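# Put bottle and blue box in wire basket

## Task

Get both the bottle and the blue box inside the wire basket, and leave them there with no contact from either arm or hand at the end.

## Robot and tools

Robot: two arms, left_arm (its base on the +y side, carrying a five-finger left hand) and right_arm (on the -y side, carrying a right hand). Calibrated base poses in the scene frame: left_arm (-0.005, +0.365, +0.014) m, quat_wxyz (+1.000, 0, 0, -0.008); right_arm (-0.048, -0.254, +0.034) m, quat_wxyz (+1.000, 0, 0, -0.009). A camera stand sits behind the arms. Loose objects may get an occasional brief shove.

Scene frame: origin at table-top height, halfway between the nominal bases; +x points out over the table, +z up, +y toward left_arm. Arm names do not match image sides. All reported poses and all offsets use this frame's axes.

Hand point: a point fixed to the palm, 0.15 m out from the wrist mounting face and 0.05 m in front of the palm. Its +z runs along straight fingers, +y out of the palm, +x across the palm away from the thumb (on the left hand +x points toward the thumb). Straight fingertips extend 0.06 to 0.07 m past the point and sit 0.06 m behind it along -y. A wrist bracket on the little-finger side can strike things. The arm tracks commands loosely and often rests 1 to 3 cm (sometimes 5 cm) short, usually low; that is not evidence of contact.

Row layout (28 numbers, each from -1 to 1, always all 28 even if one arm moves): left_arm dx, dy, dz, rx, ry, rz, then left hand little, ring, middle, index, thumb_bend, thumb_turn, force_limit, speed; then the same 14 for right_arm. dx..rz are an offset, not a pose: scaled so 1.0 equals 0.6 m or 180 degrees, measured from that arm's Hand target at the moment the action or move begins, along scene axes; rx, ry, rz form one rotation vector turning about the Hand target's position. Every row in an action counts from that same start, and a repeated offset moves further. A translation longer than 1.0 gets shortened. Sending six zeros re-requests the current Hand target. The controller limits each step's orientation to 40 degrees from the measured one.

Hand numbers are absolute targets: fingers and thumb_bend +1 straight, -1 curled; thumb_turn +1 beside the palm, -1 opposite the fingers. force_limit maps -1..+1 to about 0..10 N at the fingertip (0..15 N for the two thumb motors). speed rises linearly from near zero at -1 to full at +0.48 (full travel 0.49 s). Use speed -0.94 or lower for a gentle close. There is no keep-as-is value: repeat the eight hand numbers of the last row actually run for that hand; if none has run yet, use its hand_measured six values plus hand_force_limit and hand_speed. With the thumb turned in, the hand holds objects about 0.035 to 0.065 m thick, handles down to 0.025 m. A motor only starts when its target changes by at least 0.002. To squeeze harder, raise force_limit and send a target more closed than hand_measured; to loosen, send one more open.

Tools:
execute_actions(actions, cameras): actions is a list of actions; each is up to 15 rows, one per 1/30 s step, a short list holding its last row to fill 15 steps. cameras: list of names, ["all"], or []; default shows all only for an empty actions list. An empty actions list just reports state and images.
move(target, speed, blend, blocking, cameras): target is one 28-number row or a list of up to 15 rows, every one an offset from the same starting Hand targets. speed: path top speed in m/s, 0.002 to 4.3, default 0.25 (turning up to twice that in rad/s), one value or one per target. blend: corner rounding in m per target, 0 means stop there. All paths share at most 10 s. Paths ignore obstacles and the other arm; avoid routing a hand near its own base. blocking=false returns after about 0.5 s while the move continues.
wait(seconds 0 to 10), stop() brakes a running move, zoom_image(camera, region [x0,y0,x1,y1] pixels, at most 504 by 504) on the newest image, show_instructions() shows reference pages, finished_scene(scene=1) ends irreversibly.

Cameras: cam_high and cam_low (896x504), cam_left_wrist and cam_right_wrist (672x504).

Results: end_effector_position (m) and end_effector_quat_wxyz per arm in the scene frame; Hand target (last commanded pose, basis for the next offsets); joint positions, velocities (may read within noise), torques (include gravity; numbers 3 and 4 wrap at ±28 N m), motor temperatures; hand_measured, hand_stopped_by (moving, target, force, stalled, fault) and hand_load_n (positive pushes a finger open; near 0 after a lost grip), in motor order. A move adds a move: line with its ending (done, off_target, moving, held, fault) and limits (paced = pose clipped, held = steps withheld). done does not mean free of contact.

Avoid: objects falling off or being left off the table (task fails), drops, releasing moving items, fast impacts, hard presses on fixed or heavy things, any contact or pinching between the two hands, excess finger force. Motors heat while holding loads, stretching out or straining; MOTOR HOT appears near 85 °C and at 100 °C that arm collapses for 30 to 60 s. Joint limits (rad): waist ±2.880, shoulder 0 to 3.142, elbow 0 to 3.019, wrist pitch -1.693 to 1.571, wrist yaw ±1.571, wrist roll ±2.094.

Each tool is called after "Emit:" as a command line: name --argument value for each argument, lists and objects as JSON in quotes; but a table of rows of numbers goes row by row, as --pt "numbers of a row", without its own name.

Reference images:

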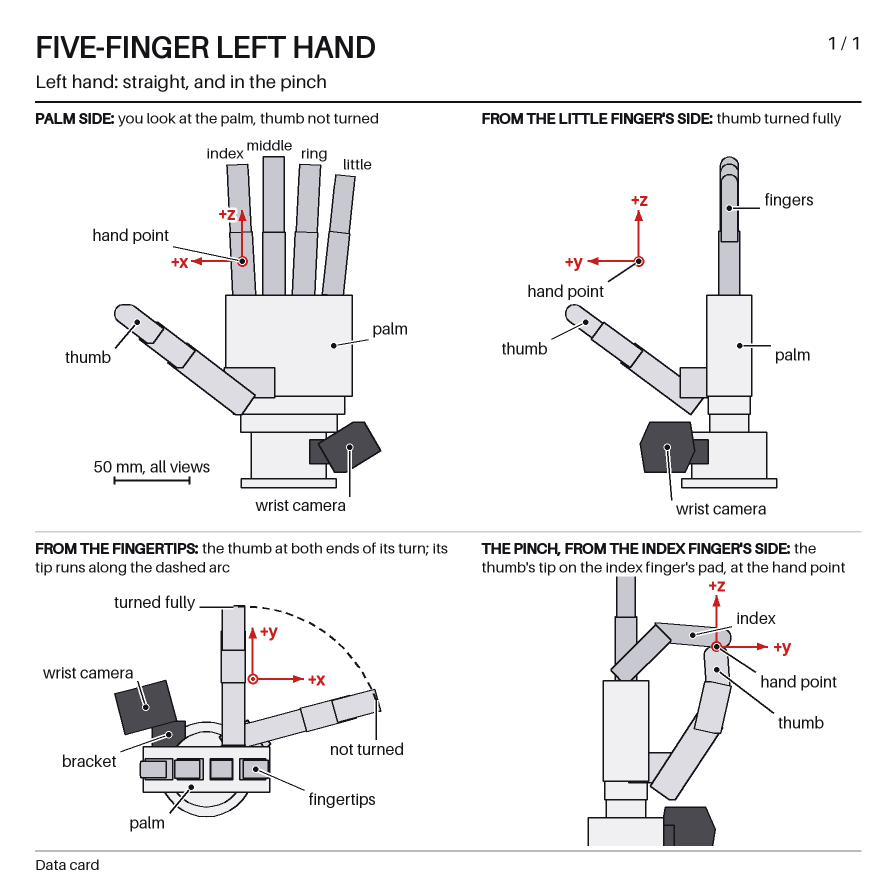

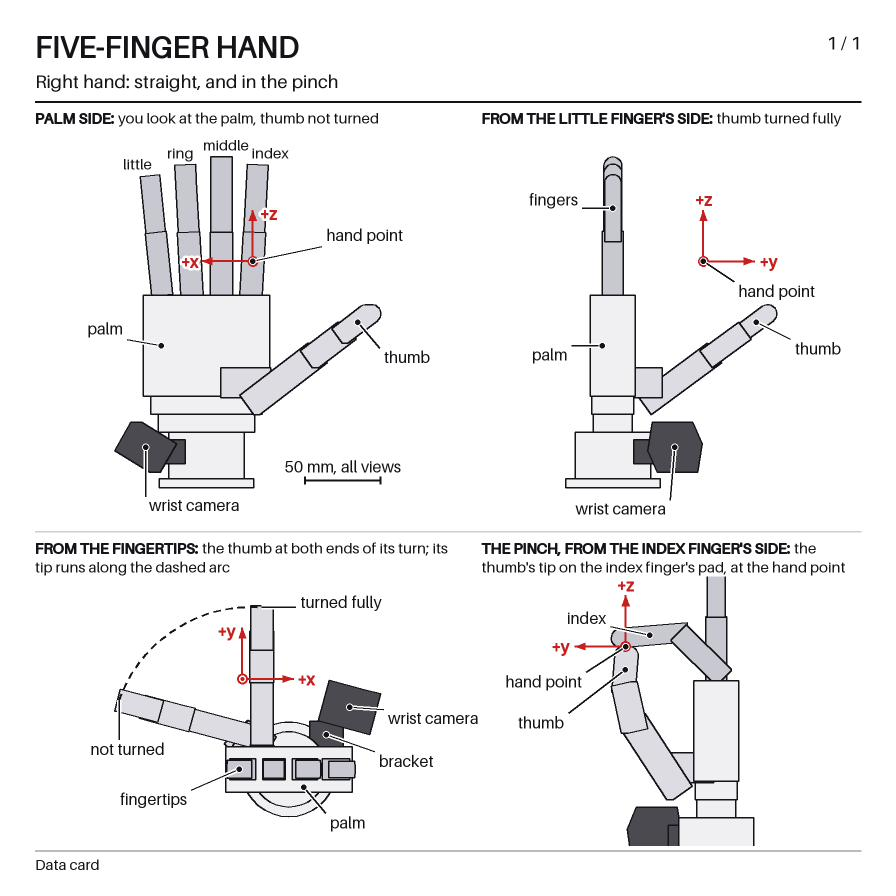

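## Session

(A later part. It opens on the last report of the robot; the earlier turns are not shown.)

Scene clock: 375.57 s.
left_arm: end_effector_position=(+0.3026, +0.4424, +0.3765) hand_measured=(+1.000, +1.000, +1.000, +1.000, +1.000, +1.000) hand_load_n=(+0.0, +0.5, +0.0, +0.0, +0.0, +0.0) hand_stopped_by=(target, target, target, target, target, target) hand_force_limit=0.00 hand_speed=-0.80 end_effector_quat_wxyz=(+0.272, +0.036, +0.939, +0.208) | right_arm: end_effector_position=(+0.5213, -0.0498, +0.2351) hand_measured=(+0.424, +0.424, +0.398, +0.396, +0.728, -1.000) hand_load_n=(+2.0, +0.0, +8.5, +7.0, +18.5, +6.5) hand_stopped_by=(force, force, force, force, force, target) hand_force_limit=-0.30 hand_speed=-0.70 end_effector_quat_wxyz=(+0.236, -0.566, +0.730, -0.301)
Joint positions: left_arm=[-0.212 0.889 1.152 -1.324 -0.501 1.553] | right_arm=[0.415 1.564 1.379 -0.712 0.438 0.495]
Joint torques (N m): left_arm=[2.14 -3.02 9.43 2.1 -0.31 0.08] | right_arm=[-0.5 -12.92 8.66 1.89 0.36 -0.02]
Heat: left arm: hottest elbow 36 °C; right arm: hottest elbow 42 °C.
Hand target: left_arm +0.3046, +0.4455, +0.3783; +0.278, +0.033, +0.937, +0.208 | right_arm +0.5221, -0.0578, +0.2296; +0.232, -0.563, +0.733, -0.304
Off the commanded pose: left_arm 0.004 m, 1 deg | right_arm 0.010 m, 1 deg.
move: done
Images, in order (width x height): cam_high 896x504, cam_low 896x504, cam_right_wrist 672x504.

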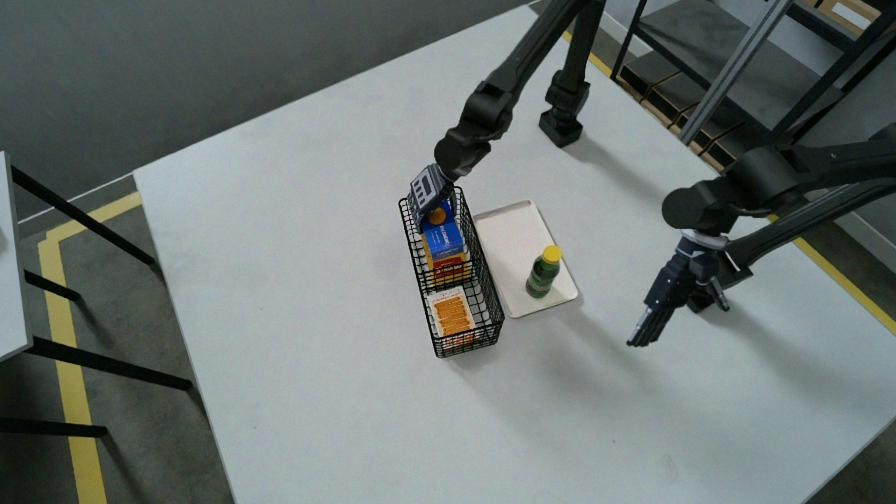

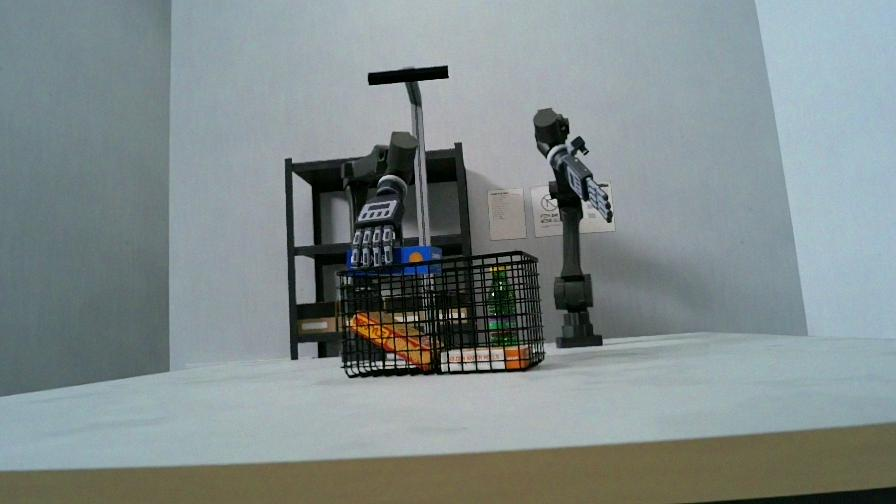

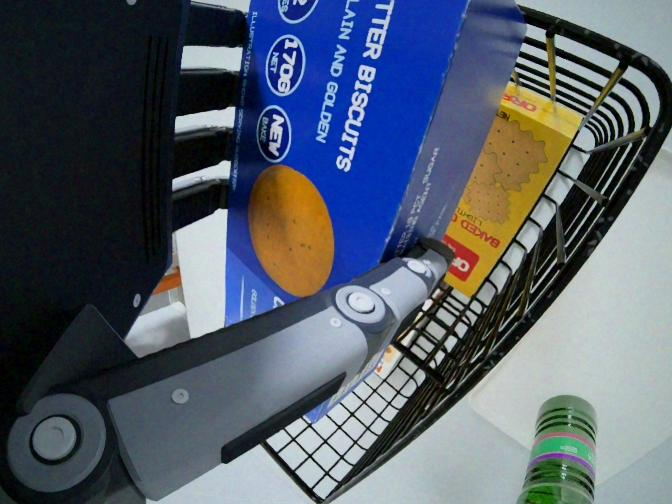

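Emit:
move --pt "0 0 0 0 0 0 1 1 1 1 1 1 0 -0.8 -0.003 -0.022 0.02 0 0 0 0 0 0 0 0 -1 -0.3 -0.7" --pt "0 0 0 0 0 0 1 1 1 1 1 1 0 -0.8 -0.004 -0.018 -0.04 0 0 0 0 0 0 0 0 -1 -0.3 -0.7" --cameras '["cam_high","cam_low","cam_right_wrist"]' --speed 0.06

Emit:
zoom_image --camera "cam_high" --region '[380, 130, 530, 370]'

Emit:
zoom_image --camera "cam_low" --region '[320, 200, 560, 390]'

Scene clock: 382.43 s.
left_arm: end_effector_position=(+0.3026, +0.4424, +0.3765) hand_measured=(+1.000, +1.000, +1.000, +1.000, +1.000, +1.000) hand_load_n=(+0.0, +0.0, +0.0, +0.0, +0.0, +0.0) hand_stopped_by=(target, target, target, target, target, target) hand_force_limit=0.00 hand_speed=-0.80 end_effector_quat_wxyz=(+0.272, +0.036, +0.939, +0.208) | right_arm: end_effector_position=(+0.5220, -0.0518, +0.2366) hand_measured=(+0.424, +0.424, +0.398, +0.396, +0.728, -1.000) hand_load_n=(+1.0, +0.0, +8.5, +7.5, +18.0, +7.5) hand_stopped_by=(force, force, force, force, force, target) hand_force_limit=-0.30 hand_speed=-0.70 end_effector_quat_wxyz=(+0.261, -0.557, +0.728, -0.304)
Joint positions: left_arm=[-0.212 0.889 1.152 -1.324 -0.501 1.553] | right_arm=[0.408 1.535 1.328 -0.635 0.427 0.491]
Joint torques (N m): left_arm=[2.08 -3.08 9.44 2.09 -0.32 0.08] | right_arm=[-1.44 -10.64 7.16 1.68 0.31 -0.14]
Heat: left arm: hottest elbow 36 °C; right arm: hottest elbow 41 °C.
Hand target: left_arm +0.3046, +0.4455, +0.3783; +0.278, +0.033, +0.937, +0.208 | right_arm +0.5197, -0.0686, +0.2054; +0.232, -0.563, +0.733, -0.304
Off the commanded pose: left_arm 0.004 m, 1 deg | right_arm 0.035 m, 3 deg.
move: off_target (right_arm)
Images, in order (width x height): cam_high 896x504, cam_low 896x504, cam_right_wrist 672x504.

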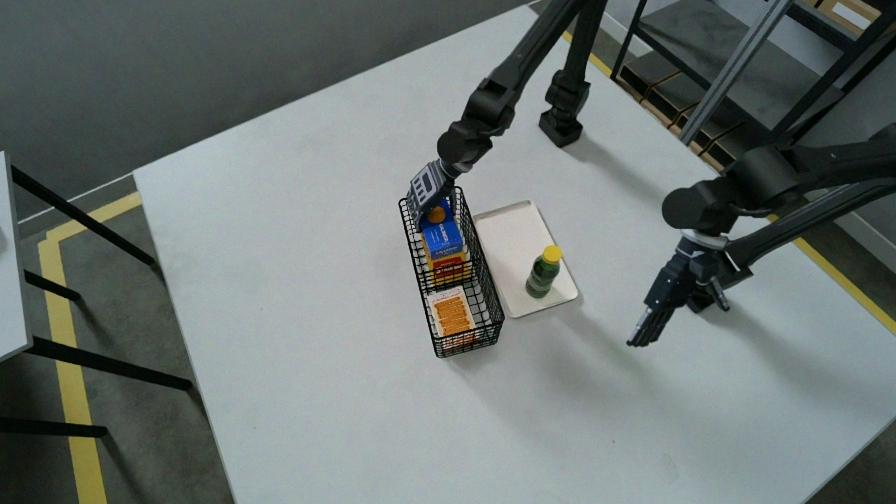

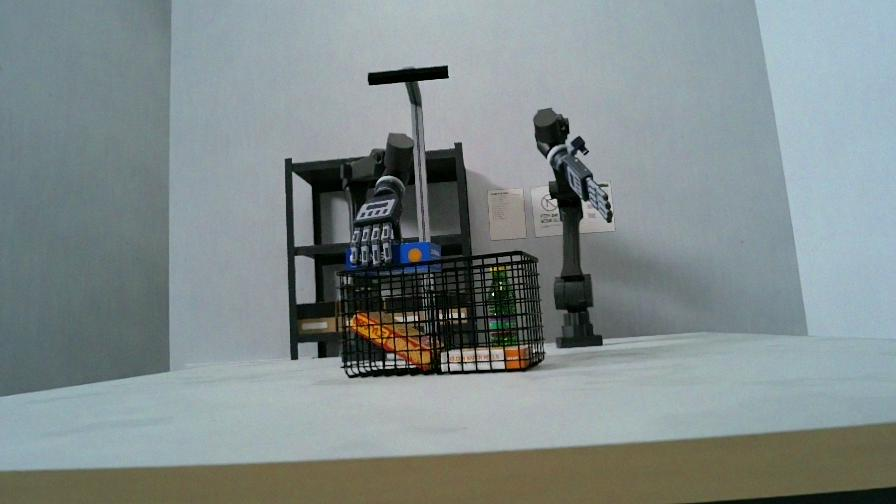

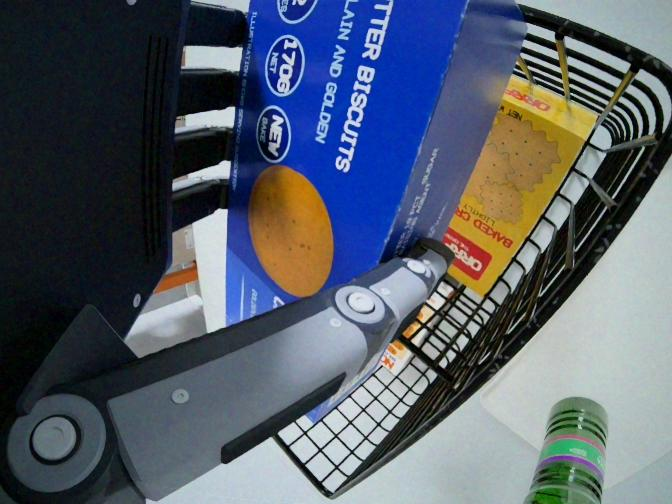

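Scaled by 2.100.

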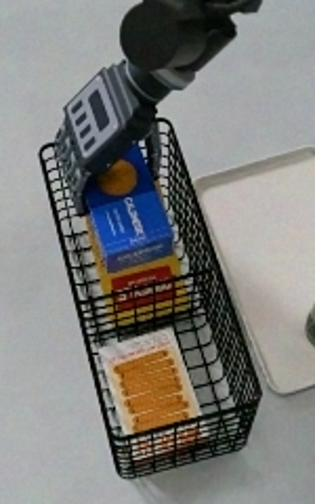

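Scaled by 2.100.

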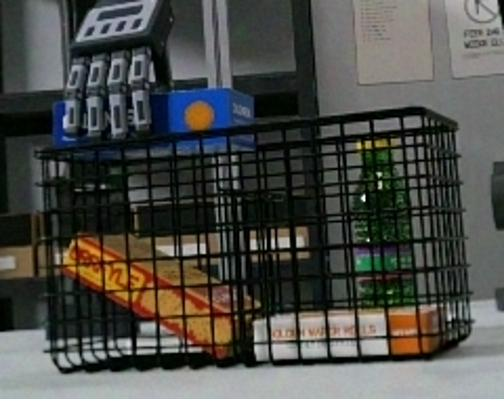

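Emit:
move --pt "0 0 0 0 0 0 1 1 1 1 1 1 0 -0.8 0.0 0.01 0.2 0 0 0 0 0 0 0 0 -1 -0.3 -0.7" --pt "0 0 0 0 0 0 1 1 1 1 1 1 0 -0.8 0.009 0.031 0.25 -0.160 0.078 0 0 0 0 0 0 -1 -0.3 -0.7" --cameras '["cam_high","cam_low","cam_right_wrist"]' --speed 0.15 --blend 0.02

Emit:
zoom_image --camera "cam_high" --region '[380, 130, 530, 370]'

Emit:
zoom_image --camera "cam_low" --region '[320, 200, 560, 390]'

Scene clock: 406.00 s.
left_arm: end_effector_position=(+0.3026, +0.4424, +0.3765) hand_measured=(+1.000, +1.000, +1.000, +1.000, +1.000, +1.000) hand_load_n=(+0.0, +0.0, +0.0, +0.0, +0.0, +0.0) hand_stopped_by=(target, target, target, target, target, target) hand_force_limit=0.00 hand_speed=-0.80 end_effector_quat_wxyz=(+0.272, +0.036, +0.939, +0.208) | right_arm: end_effector_position=(+0.5178, -0.0563, +0.3349) hand_measured=(+0.424, +0.424, +0.398, +0.396, +0.728, -1.000) hand_load_n=(+2.0, +0.0, +8.5, +6.5, +18.5, +6.0) hand_stopped_by=(force, force, force, force, force, target) hand_force_limit=-0.30 hand_speed=-0.70 end_effector_quat_wxyz=(+0.022, +0.639, -0.658, +0.398)
Joint positions: left_arm=[-0.212 0.889 1.152 -1.324 -0.501 1.553] | right_arm=[0.524 1.885 2.104 -1.57 0.797 0.443]
Joint torques (N m): left_arm=[2.08 -3.08 9.44 2.09 -0.32 0.08] | right_arm=[0.62 -15.85 14.35 0.16 0.82 -0.11]
Heat: left arm: hottest elbow 36 °C; right arm: hottest elbow 39 °C.
Hand target: left_arm +0.3046, +0.4455, +0.3783; +0.278, +0.033, +0.937, +0.208 | right_arm +0.5252, -0.0501, +0.3555; +0.005, +0.635, -0.657, +0.406
Off the commanded pose: left_arm 0.004 m, 1 deg | right_arm 0.023 m, 2 deg.
move: off_target (right_arm)
Images, in order (width x height): cam_high 896x504, cam_low 896x504, cam_right_wrist 672x504.

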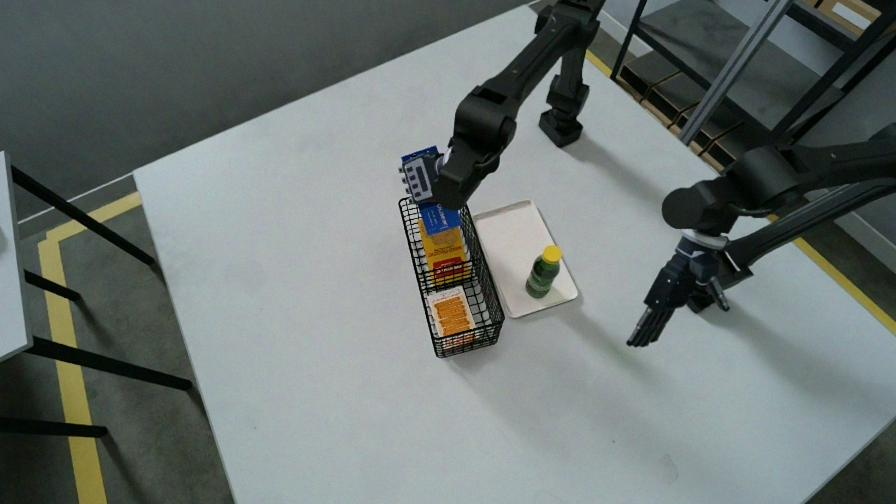

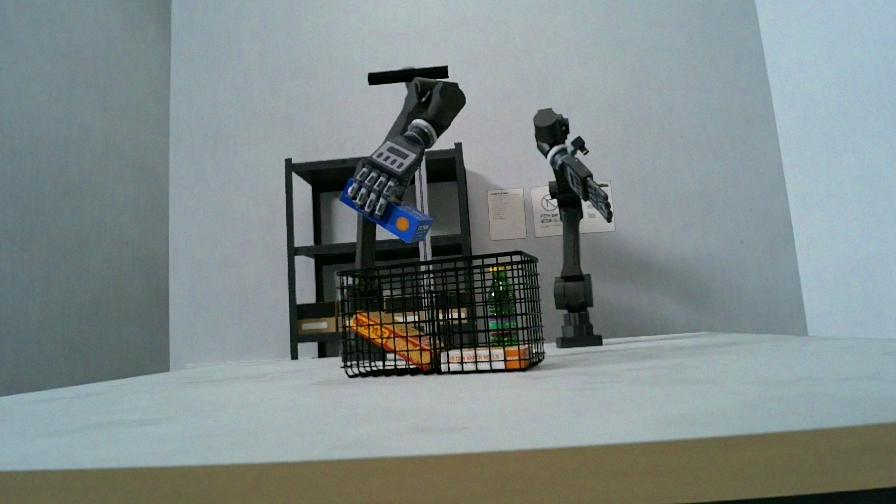

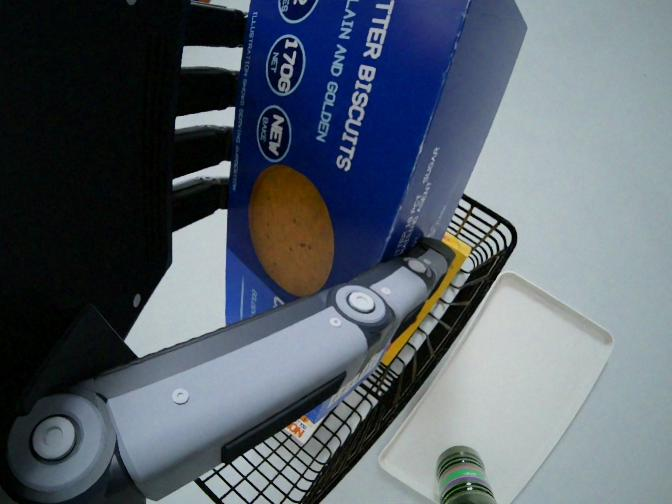

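Scaled by 2.100.

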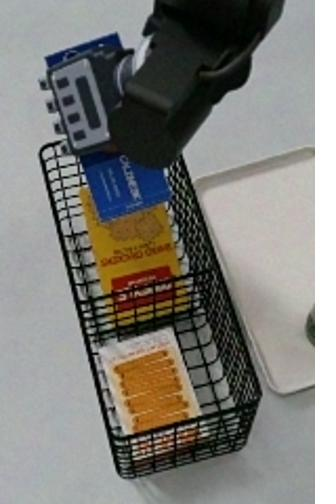

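Scaled by 2.100.

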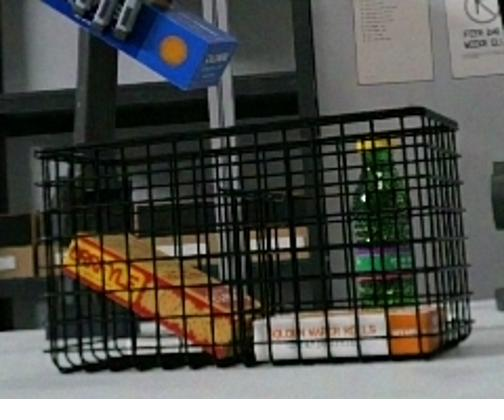

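Emit:
move --target '[0,0,0,0,0,0,1,1,1,1,1,1,0,-0.8,0.0,0.0085,-0.14,0,0,0,0,0,0,0,0,-1,-0.3,-0.7]' --cameras '["cam_high","cam_low","cam_right_wrist"]' --speed 0.12

Emit:
zoom_image --camera "cam_high" --region '[380, 130, 530, 370]'

Emit:
zoom_image --camera "cam_low" --region '[320, 200, 560, 390]'

Scene clock: 417.83 s.
left_arm: end_effector_position=(+0.3026, +0.4424, +0.3765) hand_measured=(+1.000, +1.000, +1.000, +1.000, +1.000, +1.000) hand_load_n=(+0.0, +0.0, +0.0, +0.0, +0.0, +0.0) hand_stopped_by=(target, target, target, target, target, target) hand_force_limit=0.00 hand_speed=-0.80 end_effector_quat_wxyz=(+0.272, +0.036, +0.939, +0.208) | right_arm: end_effector_position=(+0.5258, -0.0497, +0.2617) hand_measured=(+0.424, +0.424, +0.398, +0.396, +0.728, -1.000) hand_load_n=(+2.5, +0.0, +9.0, +7.0, +19.0, +5.5) hand_stopped_by=(force, force, force, force, force, target) hand_force_limit=-0.30 hand_speed=-0.70 end_effector_quat_wxyz=(+0.019, +0.639, -0.657, +0.400)
Joint positions: left_arm=[-0.212 0.889 1.152 -1.324 -0.501 1.553] | right_arm=[0.528 1.883 1.907 -1.369 0.799 0.443]
Joint torques (N m): left_arm=[2.08 -3.08 9.44 2.07 -0.32 0.08] | right_arm=[0.85 -17.73 9.16 1.1 0.79 0.03]
Heat: left arm: hottest elbow 36 °C; right arm: hottest elbow 39 °C.
Hand target: left_arm +0.3046, +0.4455, +0.3783; +0.278, +0.033, +0.937, +0.208 | right_arm +0.5252, -0.0450, +0.2715; +0.005, +0.635, -0.657, +0.406
Off the commanded pose: left_arm 0.004 m, 1 deg | right_arm 0.011 m, 2 deg.
move: off_target (right_arm)
Images, in order (width x height): cam_high 896x504, cam_low 896x504, cam_right_wrist 672x504.

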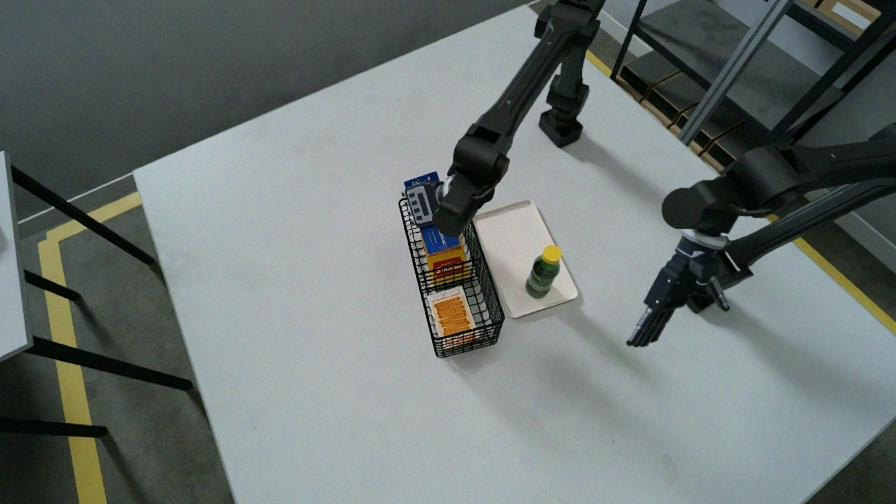

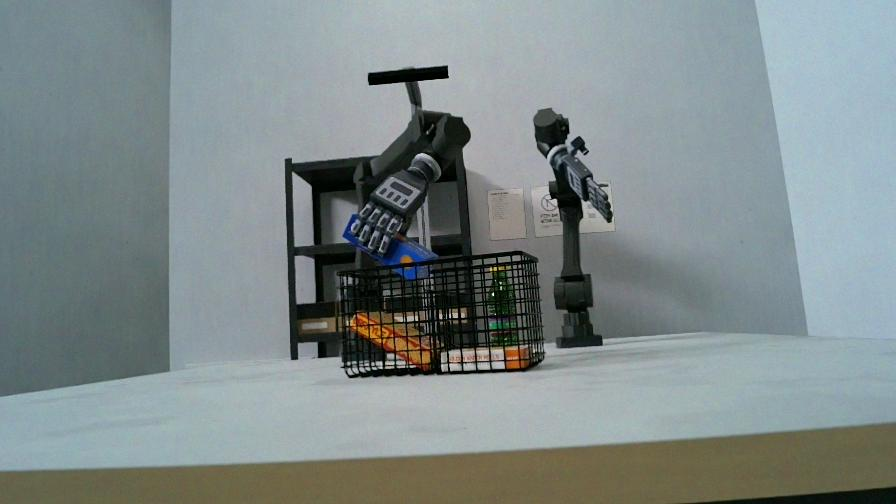

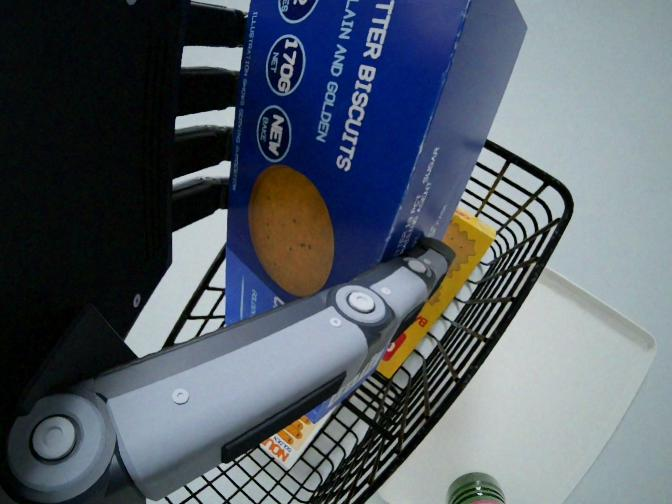

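Scaled by 2.100.

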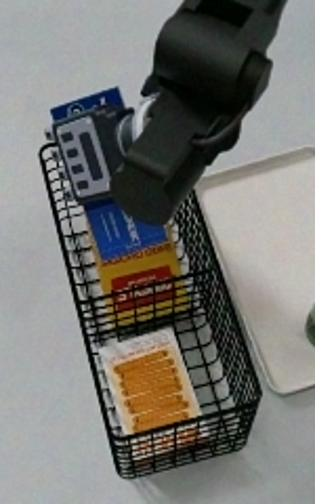

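Scaled by 2.100.

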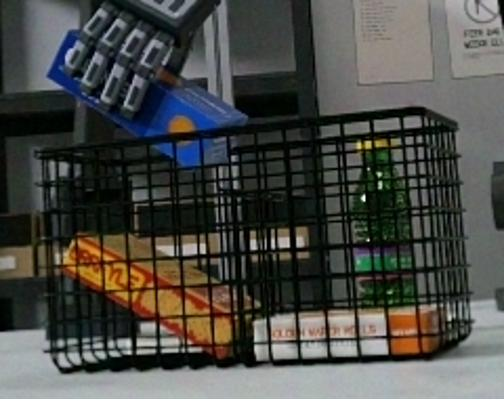

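Emit:
move --target '[0,0,0,0,0,0,1,1,1,1,1,1,0,-0.8,-0.011,0.0167,-0.1,0,0,0,0,0,0,0,0,-1,-0.3,-0.7]' --cameras '["cam_high","cam_low","cam_right_wrist"]' --speed 0.08

Emit:
zoom_image --camera "cam_high" --region '[380, 130, 530, 370]'

Emit:
zoom_image --camera "cam_low" --region '[320, 200, 560, 390]'

Scene clock: 426.03 s.
left_arm: end_effector_position=(+0.3026, +0.4424, +0.3765) hand_measured=(+1.000, +1.000, +1.000, +1.000, +1.000, +1.000) hand_load_n=(+0.0, +0.0, +0.0, +0.0, +0.0, +0.0) hand_stopped_by=(target, target, target, target, target, target) hand_force_limit=0.00 hand_speed=-0.80 end_effector_quat_wxyz=(+0.272, +0.036, +0.939, +0.208) | right_arm: end_effector_position=(+0.5174, -0.0397, +0.2070) hand_measured=(+0.424, +0.424, +0.398, +0.396, +0.728, -1.000) hand_load_n=(+2.5, +0.0, +8.5, +6.5, +19.0, +6.0) hand_stopped_by=(force, force, force, force, force, target) hand_force_limit=-0.30 hand_speed=-0.70 end_effector_quat_wxyz=(+0.016, +0.641, -0.654, +0.401)
Joint positions: left_arm=[-0.212 0.889 1.152 -1.324 -0.501 1.553] | right_arm=[0.55 1.883 1.763 -1.236 0.803 0.462]
Joint torques (N m): left_arm=[2.14 -3.08 9.44 2.07 -0.31 0.08] | right_arm=[0.73 -16.97 9.07 1.05 0.83 0.14]
Heat: left arm: hottest elbow 36 °C; right arm: hottest elbow 39 °C.
Hand target: left_arm +0.3046, +0.4455, +0.3783; +0.278, +0.033, +0.937, +0.208 | right_arm +0.5185, -0.0349, +0.2114; +0.005, +0.635, -0.657, +0.406
Off the commanded pose: left_arm 0.004 m, 1 deg | right_arm 0.007 m, 2 deg.
move: done
Images, in order (width x height): cam_high 896x504, cam_low 896x504, cam_right_wrist 672x504.

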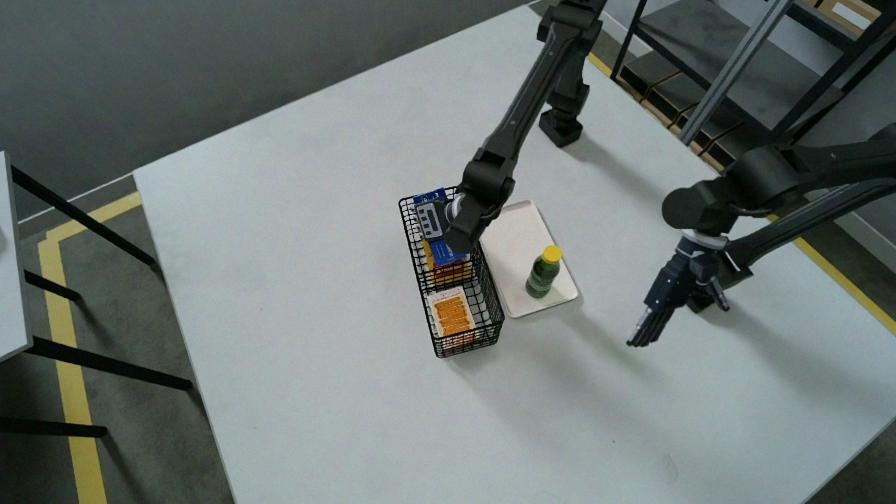

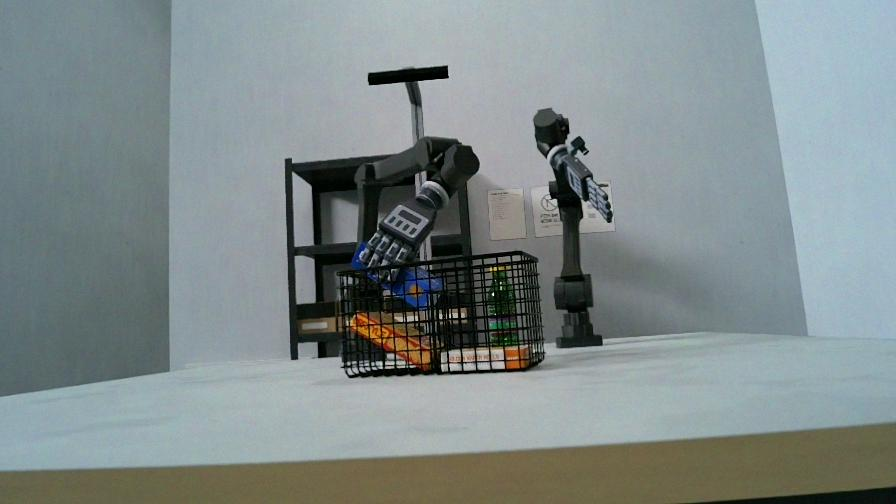

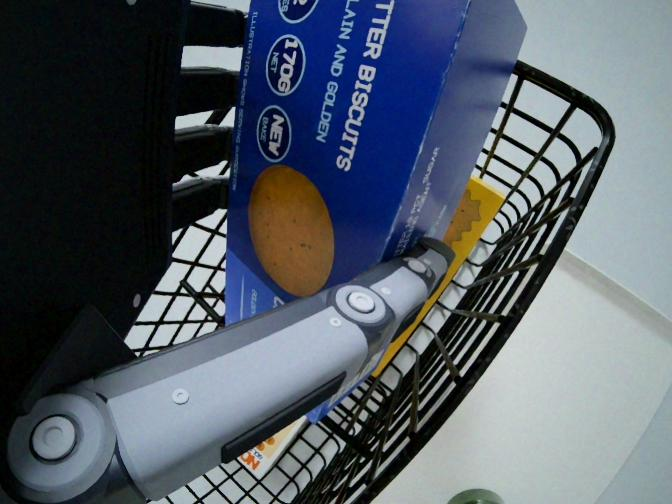

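Scaled by 2.100.

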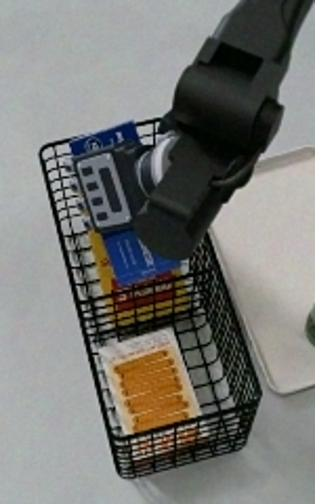

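Scaled by 2.100.

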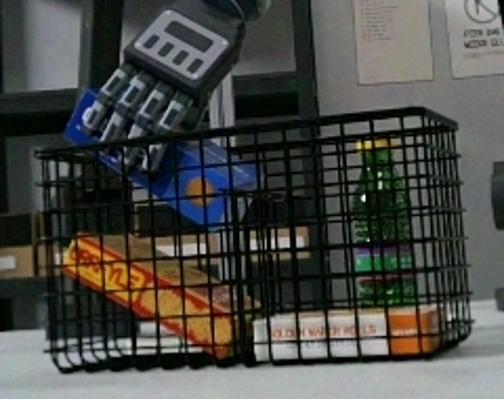

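Emit:
move --target '[0,0,0,0,0,0,1,1,1,1,1,1,0,-0.8,0.002,-0.005,-0.075,0,0,0,0,0,0,0,0,-1,-0.3,-0.7]' --cameras '["cam_high","cam_low","cam_right_wrist"]' --speed 0.06

Emit:
zoom_image --camera "cam_high" --region '[380, 130, 530, 370]'

Emit:
zoom_image --camera "cam_low" --region '[320, 200, 560, 390]'

Scene clock: 435.83 s.
left_arm: end_effector_position=(+0.3026, +0.4424, +0.3765) hand_measured=(+1.000, +1.000, +1.000, +1.000, +1.000, +1.000) hand_load_n=(+0.0, +0.0, +0.0, +0.0, +0.0, +0.0) hand_stopped_by=(target, target, target, target, target, target) hand_force_limit=0.00 hand_speed=-0.80 end_effector_quat_wxyz=(+0.272, +0.036, +0.939, +0.208) | right_arm: end_effector_position=(+0.5174, -0.0403, +0.1694) hand_measured=(+0.424, +0.424, +0.398, +0.396, +0.728, -1.000) hand_load_n=(+2.5, +0.0, +9.0, +6.5, +19.0, +6.0) hand_stopped_by=(force, force, force, force, force, target) hand_force_limit=-0.30 hand_speed=-0.70 end_effector_quat_wxyz=(+0.009, +0.638, -0.656, +0.404)
Joint positions: left_arm=[-0.212 0.889 1.152 -1.324 -0.501 1.553] | right_arm=[0.55 1.888 1.669 -1.121 0.806 0.462]
Joint torques (N m): left_arm=[2.08 -3.08 9.44 2.07 -0.31 0.09] | right_arm=[0.32 -15.91 9.03 1.11 0.67 0.05]
Heat: left arm: hottest elbow 37 °C; right arm: hottest elbow 39 °C.
Hand target: left_arm +0.3046, +0.4455, +0.3783; +0.278, +0.033, +0.937, +0.208 | right_arm +0.5197, -0.0379, +0.1664; +0.005, +0.635, -0.657, +0.406
Off the commanded pose: left_arm 0.004 m, 1 deg | right_arm 0.004 m, 1 deg.
move: done
Images, in order (width x height): cam_high 896x504, cam_low 896x504, cam_right_wrist 672x504.

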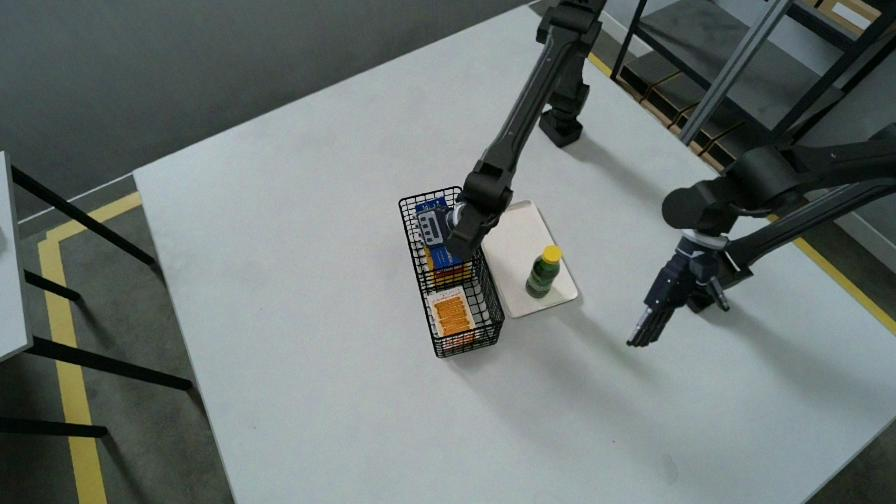

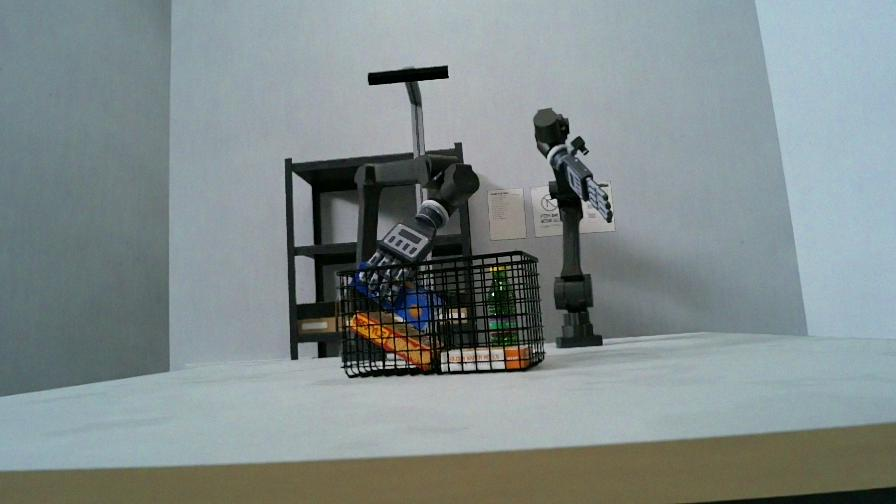

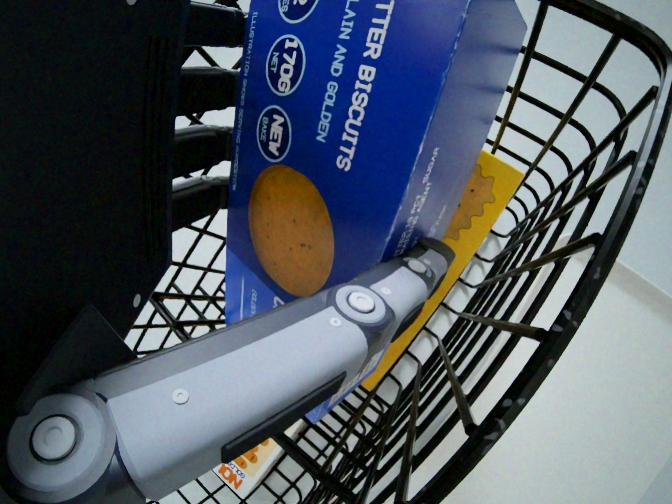

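Scaled by 2.100.

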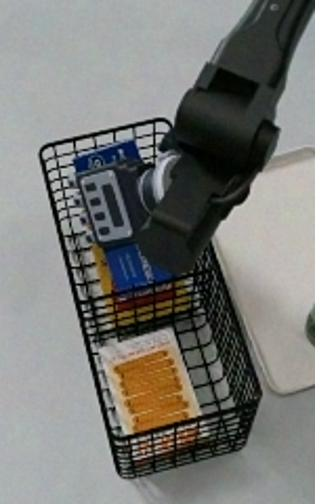

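Scaled by 2.100.

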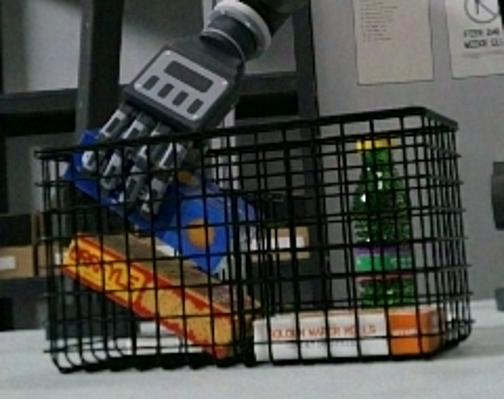

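Emit:
move --target '[0,0,0,0,0,0,1,1,1,1,1,1,0,-0.8,0.0,-0.003,-0.045,0,0,0,0,0,0,0,0,-1,-0.3,-0.7]' --cameras '["cam_high","cam_low","cam_right_wrist"]' --speed 0.05

Emit:
zoom_image --camera "cam_low" --region '[320, 200, 560, 390]'

Scene clock: 440.80 s.
left_arm: end_effector_position=(+0.3026, +0.4424, +0.3765) hand_measured=(+1.000, +1.000, +1.000, +1.000, +1.000, +1.000) hand_load_n=(+0.0, +0.0, +0.0, +0.0, +0.0, +0.0) hand_stopped_by=(target, target, target, target, target, target) hand_force_limit=0.00 hand_speed=-0.80 end_effector_quat_wxyz=(+0.272, +0.036, +0.939, +0.208) | right_arm: end_effector_position=(+0.5180, -0.0400, +0.1459) hand_measured=(+0.424, +0.424, +0.398, +0.396, +0.728, -1.000) hand_load_n=(+2.5, +0.0, +8.5, +6.5, +19.0, +5.0) hand_stopped_by=(force, force, force, force, force, target) hand_force_limit=-0.30 hand_speed=-0.70 end_effector_quat_wxyz=(+0.005, +0.636, -0.657, +0.405)
Joint positions: left_arm=[-0.212 0.889 1.152 -1.324 -0.501 1.553] | right_arm=[0.55 1.9 1.623 -1.054 0.807 0.462]
Joint torques (N m): left_arm=[2.14 -3.02 9.43 2.07 -0.32 0.08] | right_arm=[0.15 -15.68 8.59 1.21 0.63 0.01]
Heat: left arm: hottest elbow 37 °C; right arm: hottest elbow 39 °C.
Hand target: left_arm +0.3046, +0.4455, +0.3783; +0.278, +0.033, +0.937, +0.208 | right_arm +0.5197, -0.0397, +0.1396; +0.005, +0.635, -0.657, +0.406
Off the commanded pose: left_arm 0.004 m, 1 deg | right_arm 0.007 m, 0 deg.
move: done
Images, in order (width x height): cam_high 896x504, cam_low 896x504, cam_right_wrist 672x504.

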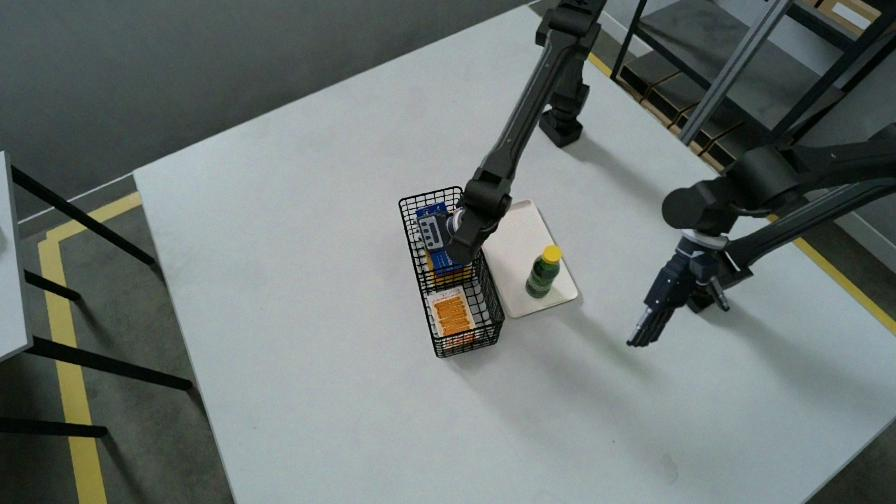

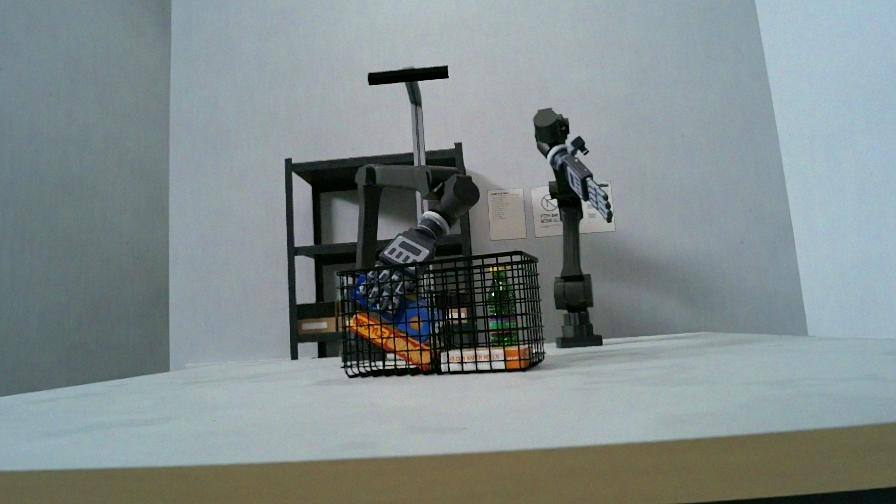

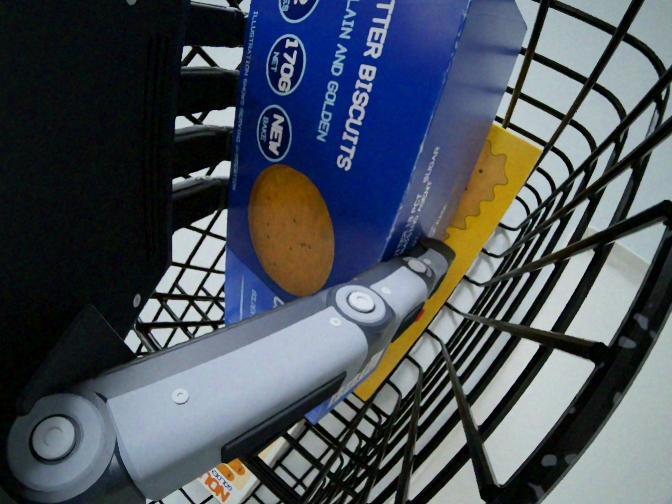

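Scaled by 2.100.

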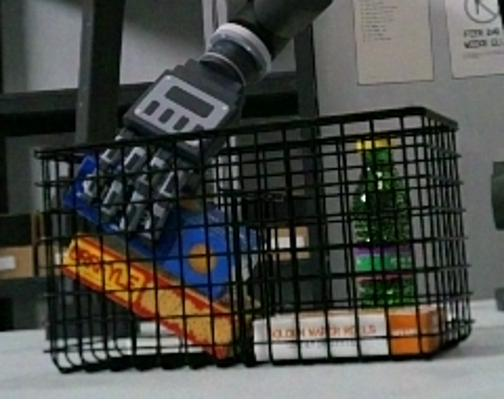

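Emit:
move --target '[0,0,0,0,0,0,1,1,1,1,1,1,0,-0.8,0.0,0.0,-0.018,0,0,0,0,0,0,0,0,-1,-0.3,-0.7]' --cameras '[]' --speed 0.05

Emit:
move --target '[0,0,0,0,0,0,1,1,1,1,1,1,0,-0.8,0,0,0,0,0,0,0.55,0.55,0.52,0.52,1,-1,-0.3,-0.75]' --cameras '["cam_high","cam_low","cam_right_wrist"]' --speed 0.05

Emit:
zoom_image --camera "cam_low" --region '[320, 200, 560, 390]'

Scene clock: 446.53 s.
left_arm: end_effector_position=(+0.3026, +0.4424, +0.3765) hand_measured=(+1.000, +1.000, +1.000, +1.000, +1.000, +1.000) hand_load_n=(+0.0, +0.0, +0.0, +0.0, +0.0, +0.0) hand_stopped_by=(target, target, target, target, target, target) hand_force_limit=0.00 hand_speed=-0.80 end_effector_quat_wxyz=(+0.272, +0.036, +0.939, +0.208) | right_arm: end_effector_position=(+0.5194, -0.0399, +0.1427) hand_measured=(+0.424, +0.424, +0.398, +0.396, +0.728, -1.000) hand_load_n=(+2.5, +0.0, +8.5, +5.5, +19.5, +3.0) hand_stopped_by=(force, force, force, force, force, target) hand_force_limit=-0.30 hand_speed=-0.70 end_effector_quat_wxyz=(+0.001, +0.634, -0.658, +0.407)
Joint positions: left_arm=[-0.212 0.889 1.152 -1.324 -0.501 1.553] | right_arm=[0.55 1.9 1.613 -1.034 0.81 0.462]
Joint torques (N m): left_arm=[2.14 -3.02 9.44 2.07 -0.32 0.08] | right_arm=[0.15 -15.09 8.01 1.42 0.49 0.01]
Heat: left arm: hottest elbow 37 °C; right arm: hottest elbow 39 °C.
Hand target: left_arm +0.3046, +0.4455, +0.3783; +0.278, +0.033, +0.937, +0.208 | right_arm +0.5197, -0.0397, +0.1287; +0.005, +0.635, -0.657, +0.406
Off the commanded pose: left_arm 0.004 m, 1 deg | right_arm 0.014 m, 0 deg.
move: off_target (right_arm)
No camera images: "cameras" was empty.

Scene clock: 447.60 s.
left_arm: end_effector_position=(+0.3026, +0.4424, +0.3765) hand_measured=(+1.000, +1.000, +1.000, +1.000, +1.000, +1.000) hand_load_n=(+0.0, +0.0, +0.0, +0.0, +0.0, +0.0) hand_stopped_by=(target, target, target, target, target, target) hand_force_limit=0.00 hand_speed=-0.80 end_effector_quat_wxyz=(+0.272, +0.036, +0.939, +0.208) | right_arm: end_effector_position=(+0.5192, -0.0399, +0.1394) hand_measured=(+0.550, +0.550, +0.520, +0.520, +1.000, -1.000) hand_load_n=(+0.0, +0.0, +0.0, +0.0, +0.0, +0.0) hand_stopped_by=(target, target, target, target, target, target) hand_force_limit=-0.30 hand_speed=-0.75 end_effector_quat_wxyz=(+0.001, +0.634, -0.658, +0.407)
Joint positions: left_arm=[-0.212 0.889 1.152 -1.324 -0.501 1.553] | right_arm=[0.55 1.902 1.608 -1.027 0.809 0.462]
Joint torques (N m): left_arm=[2.08 -3.14 9.46 2.07 -0.32 0.08] | right_arm=[-0.09 -15.21 8.46 1.11 0.52 0.01]
Heat: left arm: hottest elbow 37 °C; right arm: hottest elbow 39 °C.
Hand target: left_arm +0.3046, +0.4455, +0.3783; +0.278, +0.033, +0.937, +0.208 | right_arm +0.5198, -0.0397, +0.1287; +0.005, +0.635, -0.657, +0.406
Off the commanded pose: left_arm 0.004 m, 1 deg | right_arm 0.011 m, 0 deg.
move: off_target (right_arm)
Images, in order (width x height): cam_high 896x504, cam_low 896x504, cam_right_wrist 672x504.

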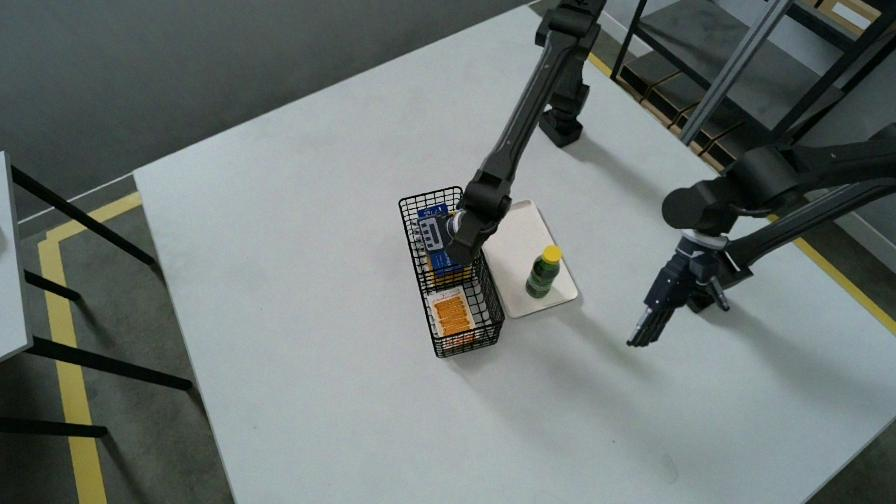

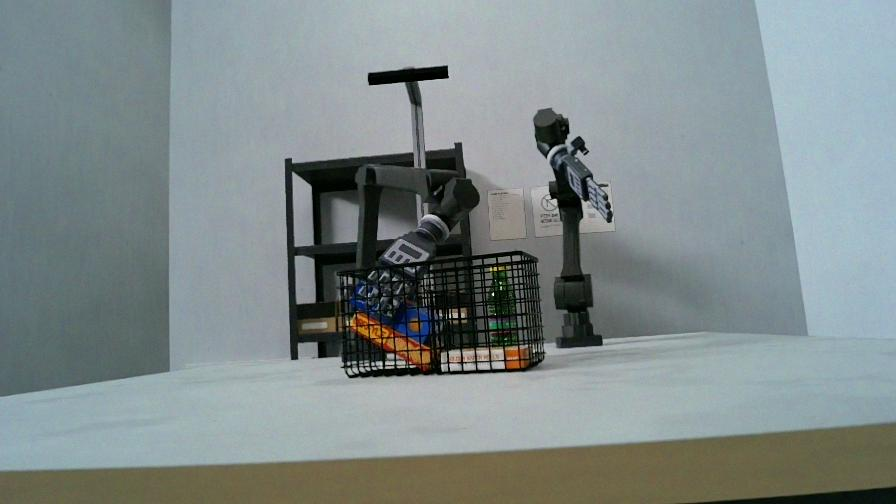

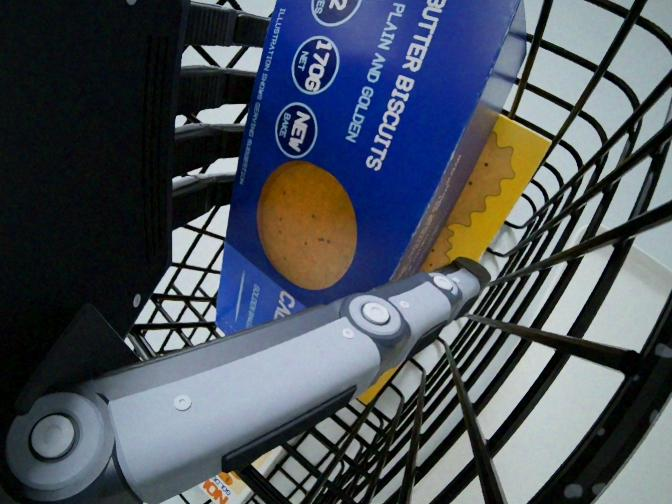

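Scaled by 2.100.

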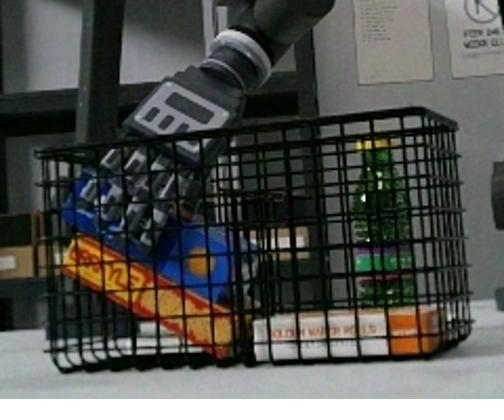

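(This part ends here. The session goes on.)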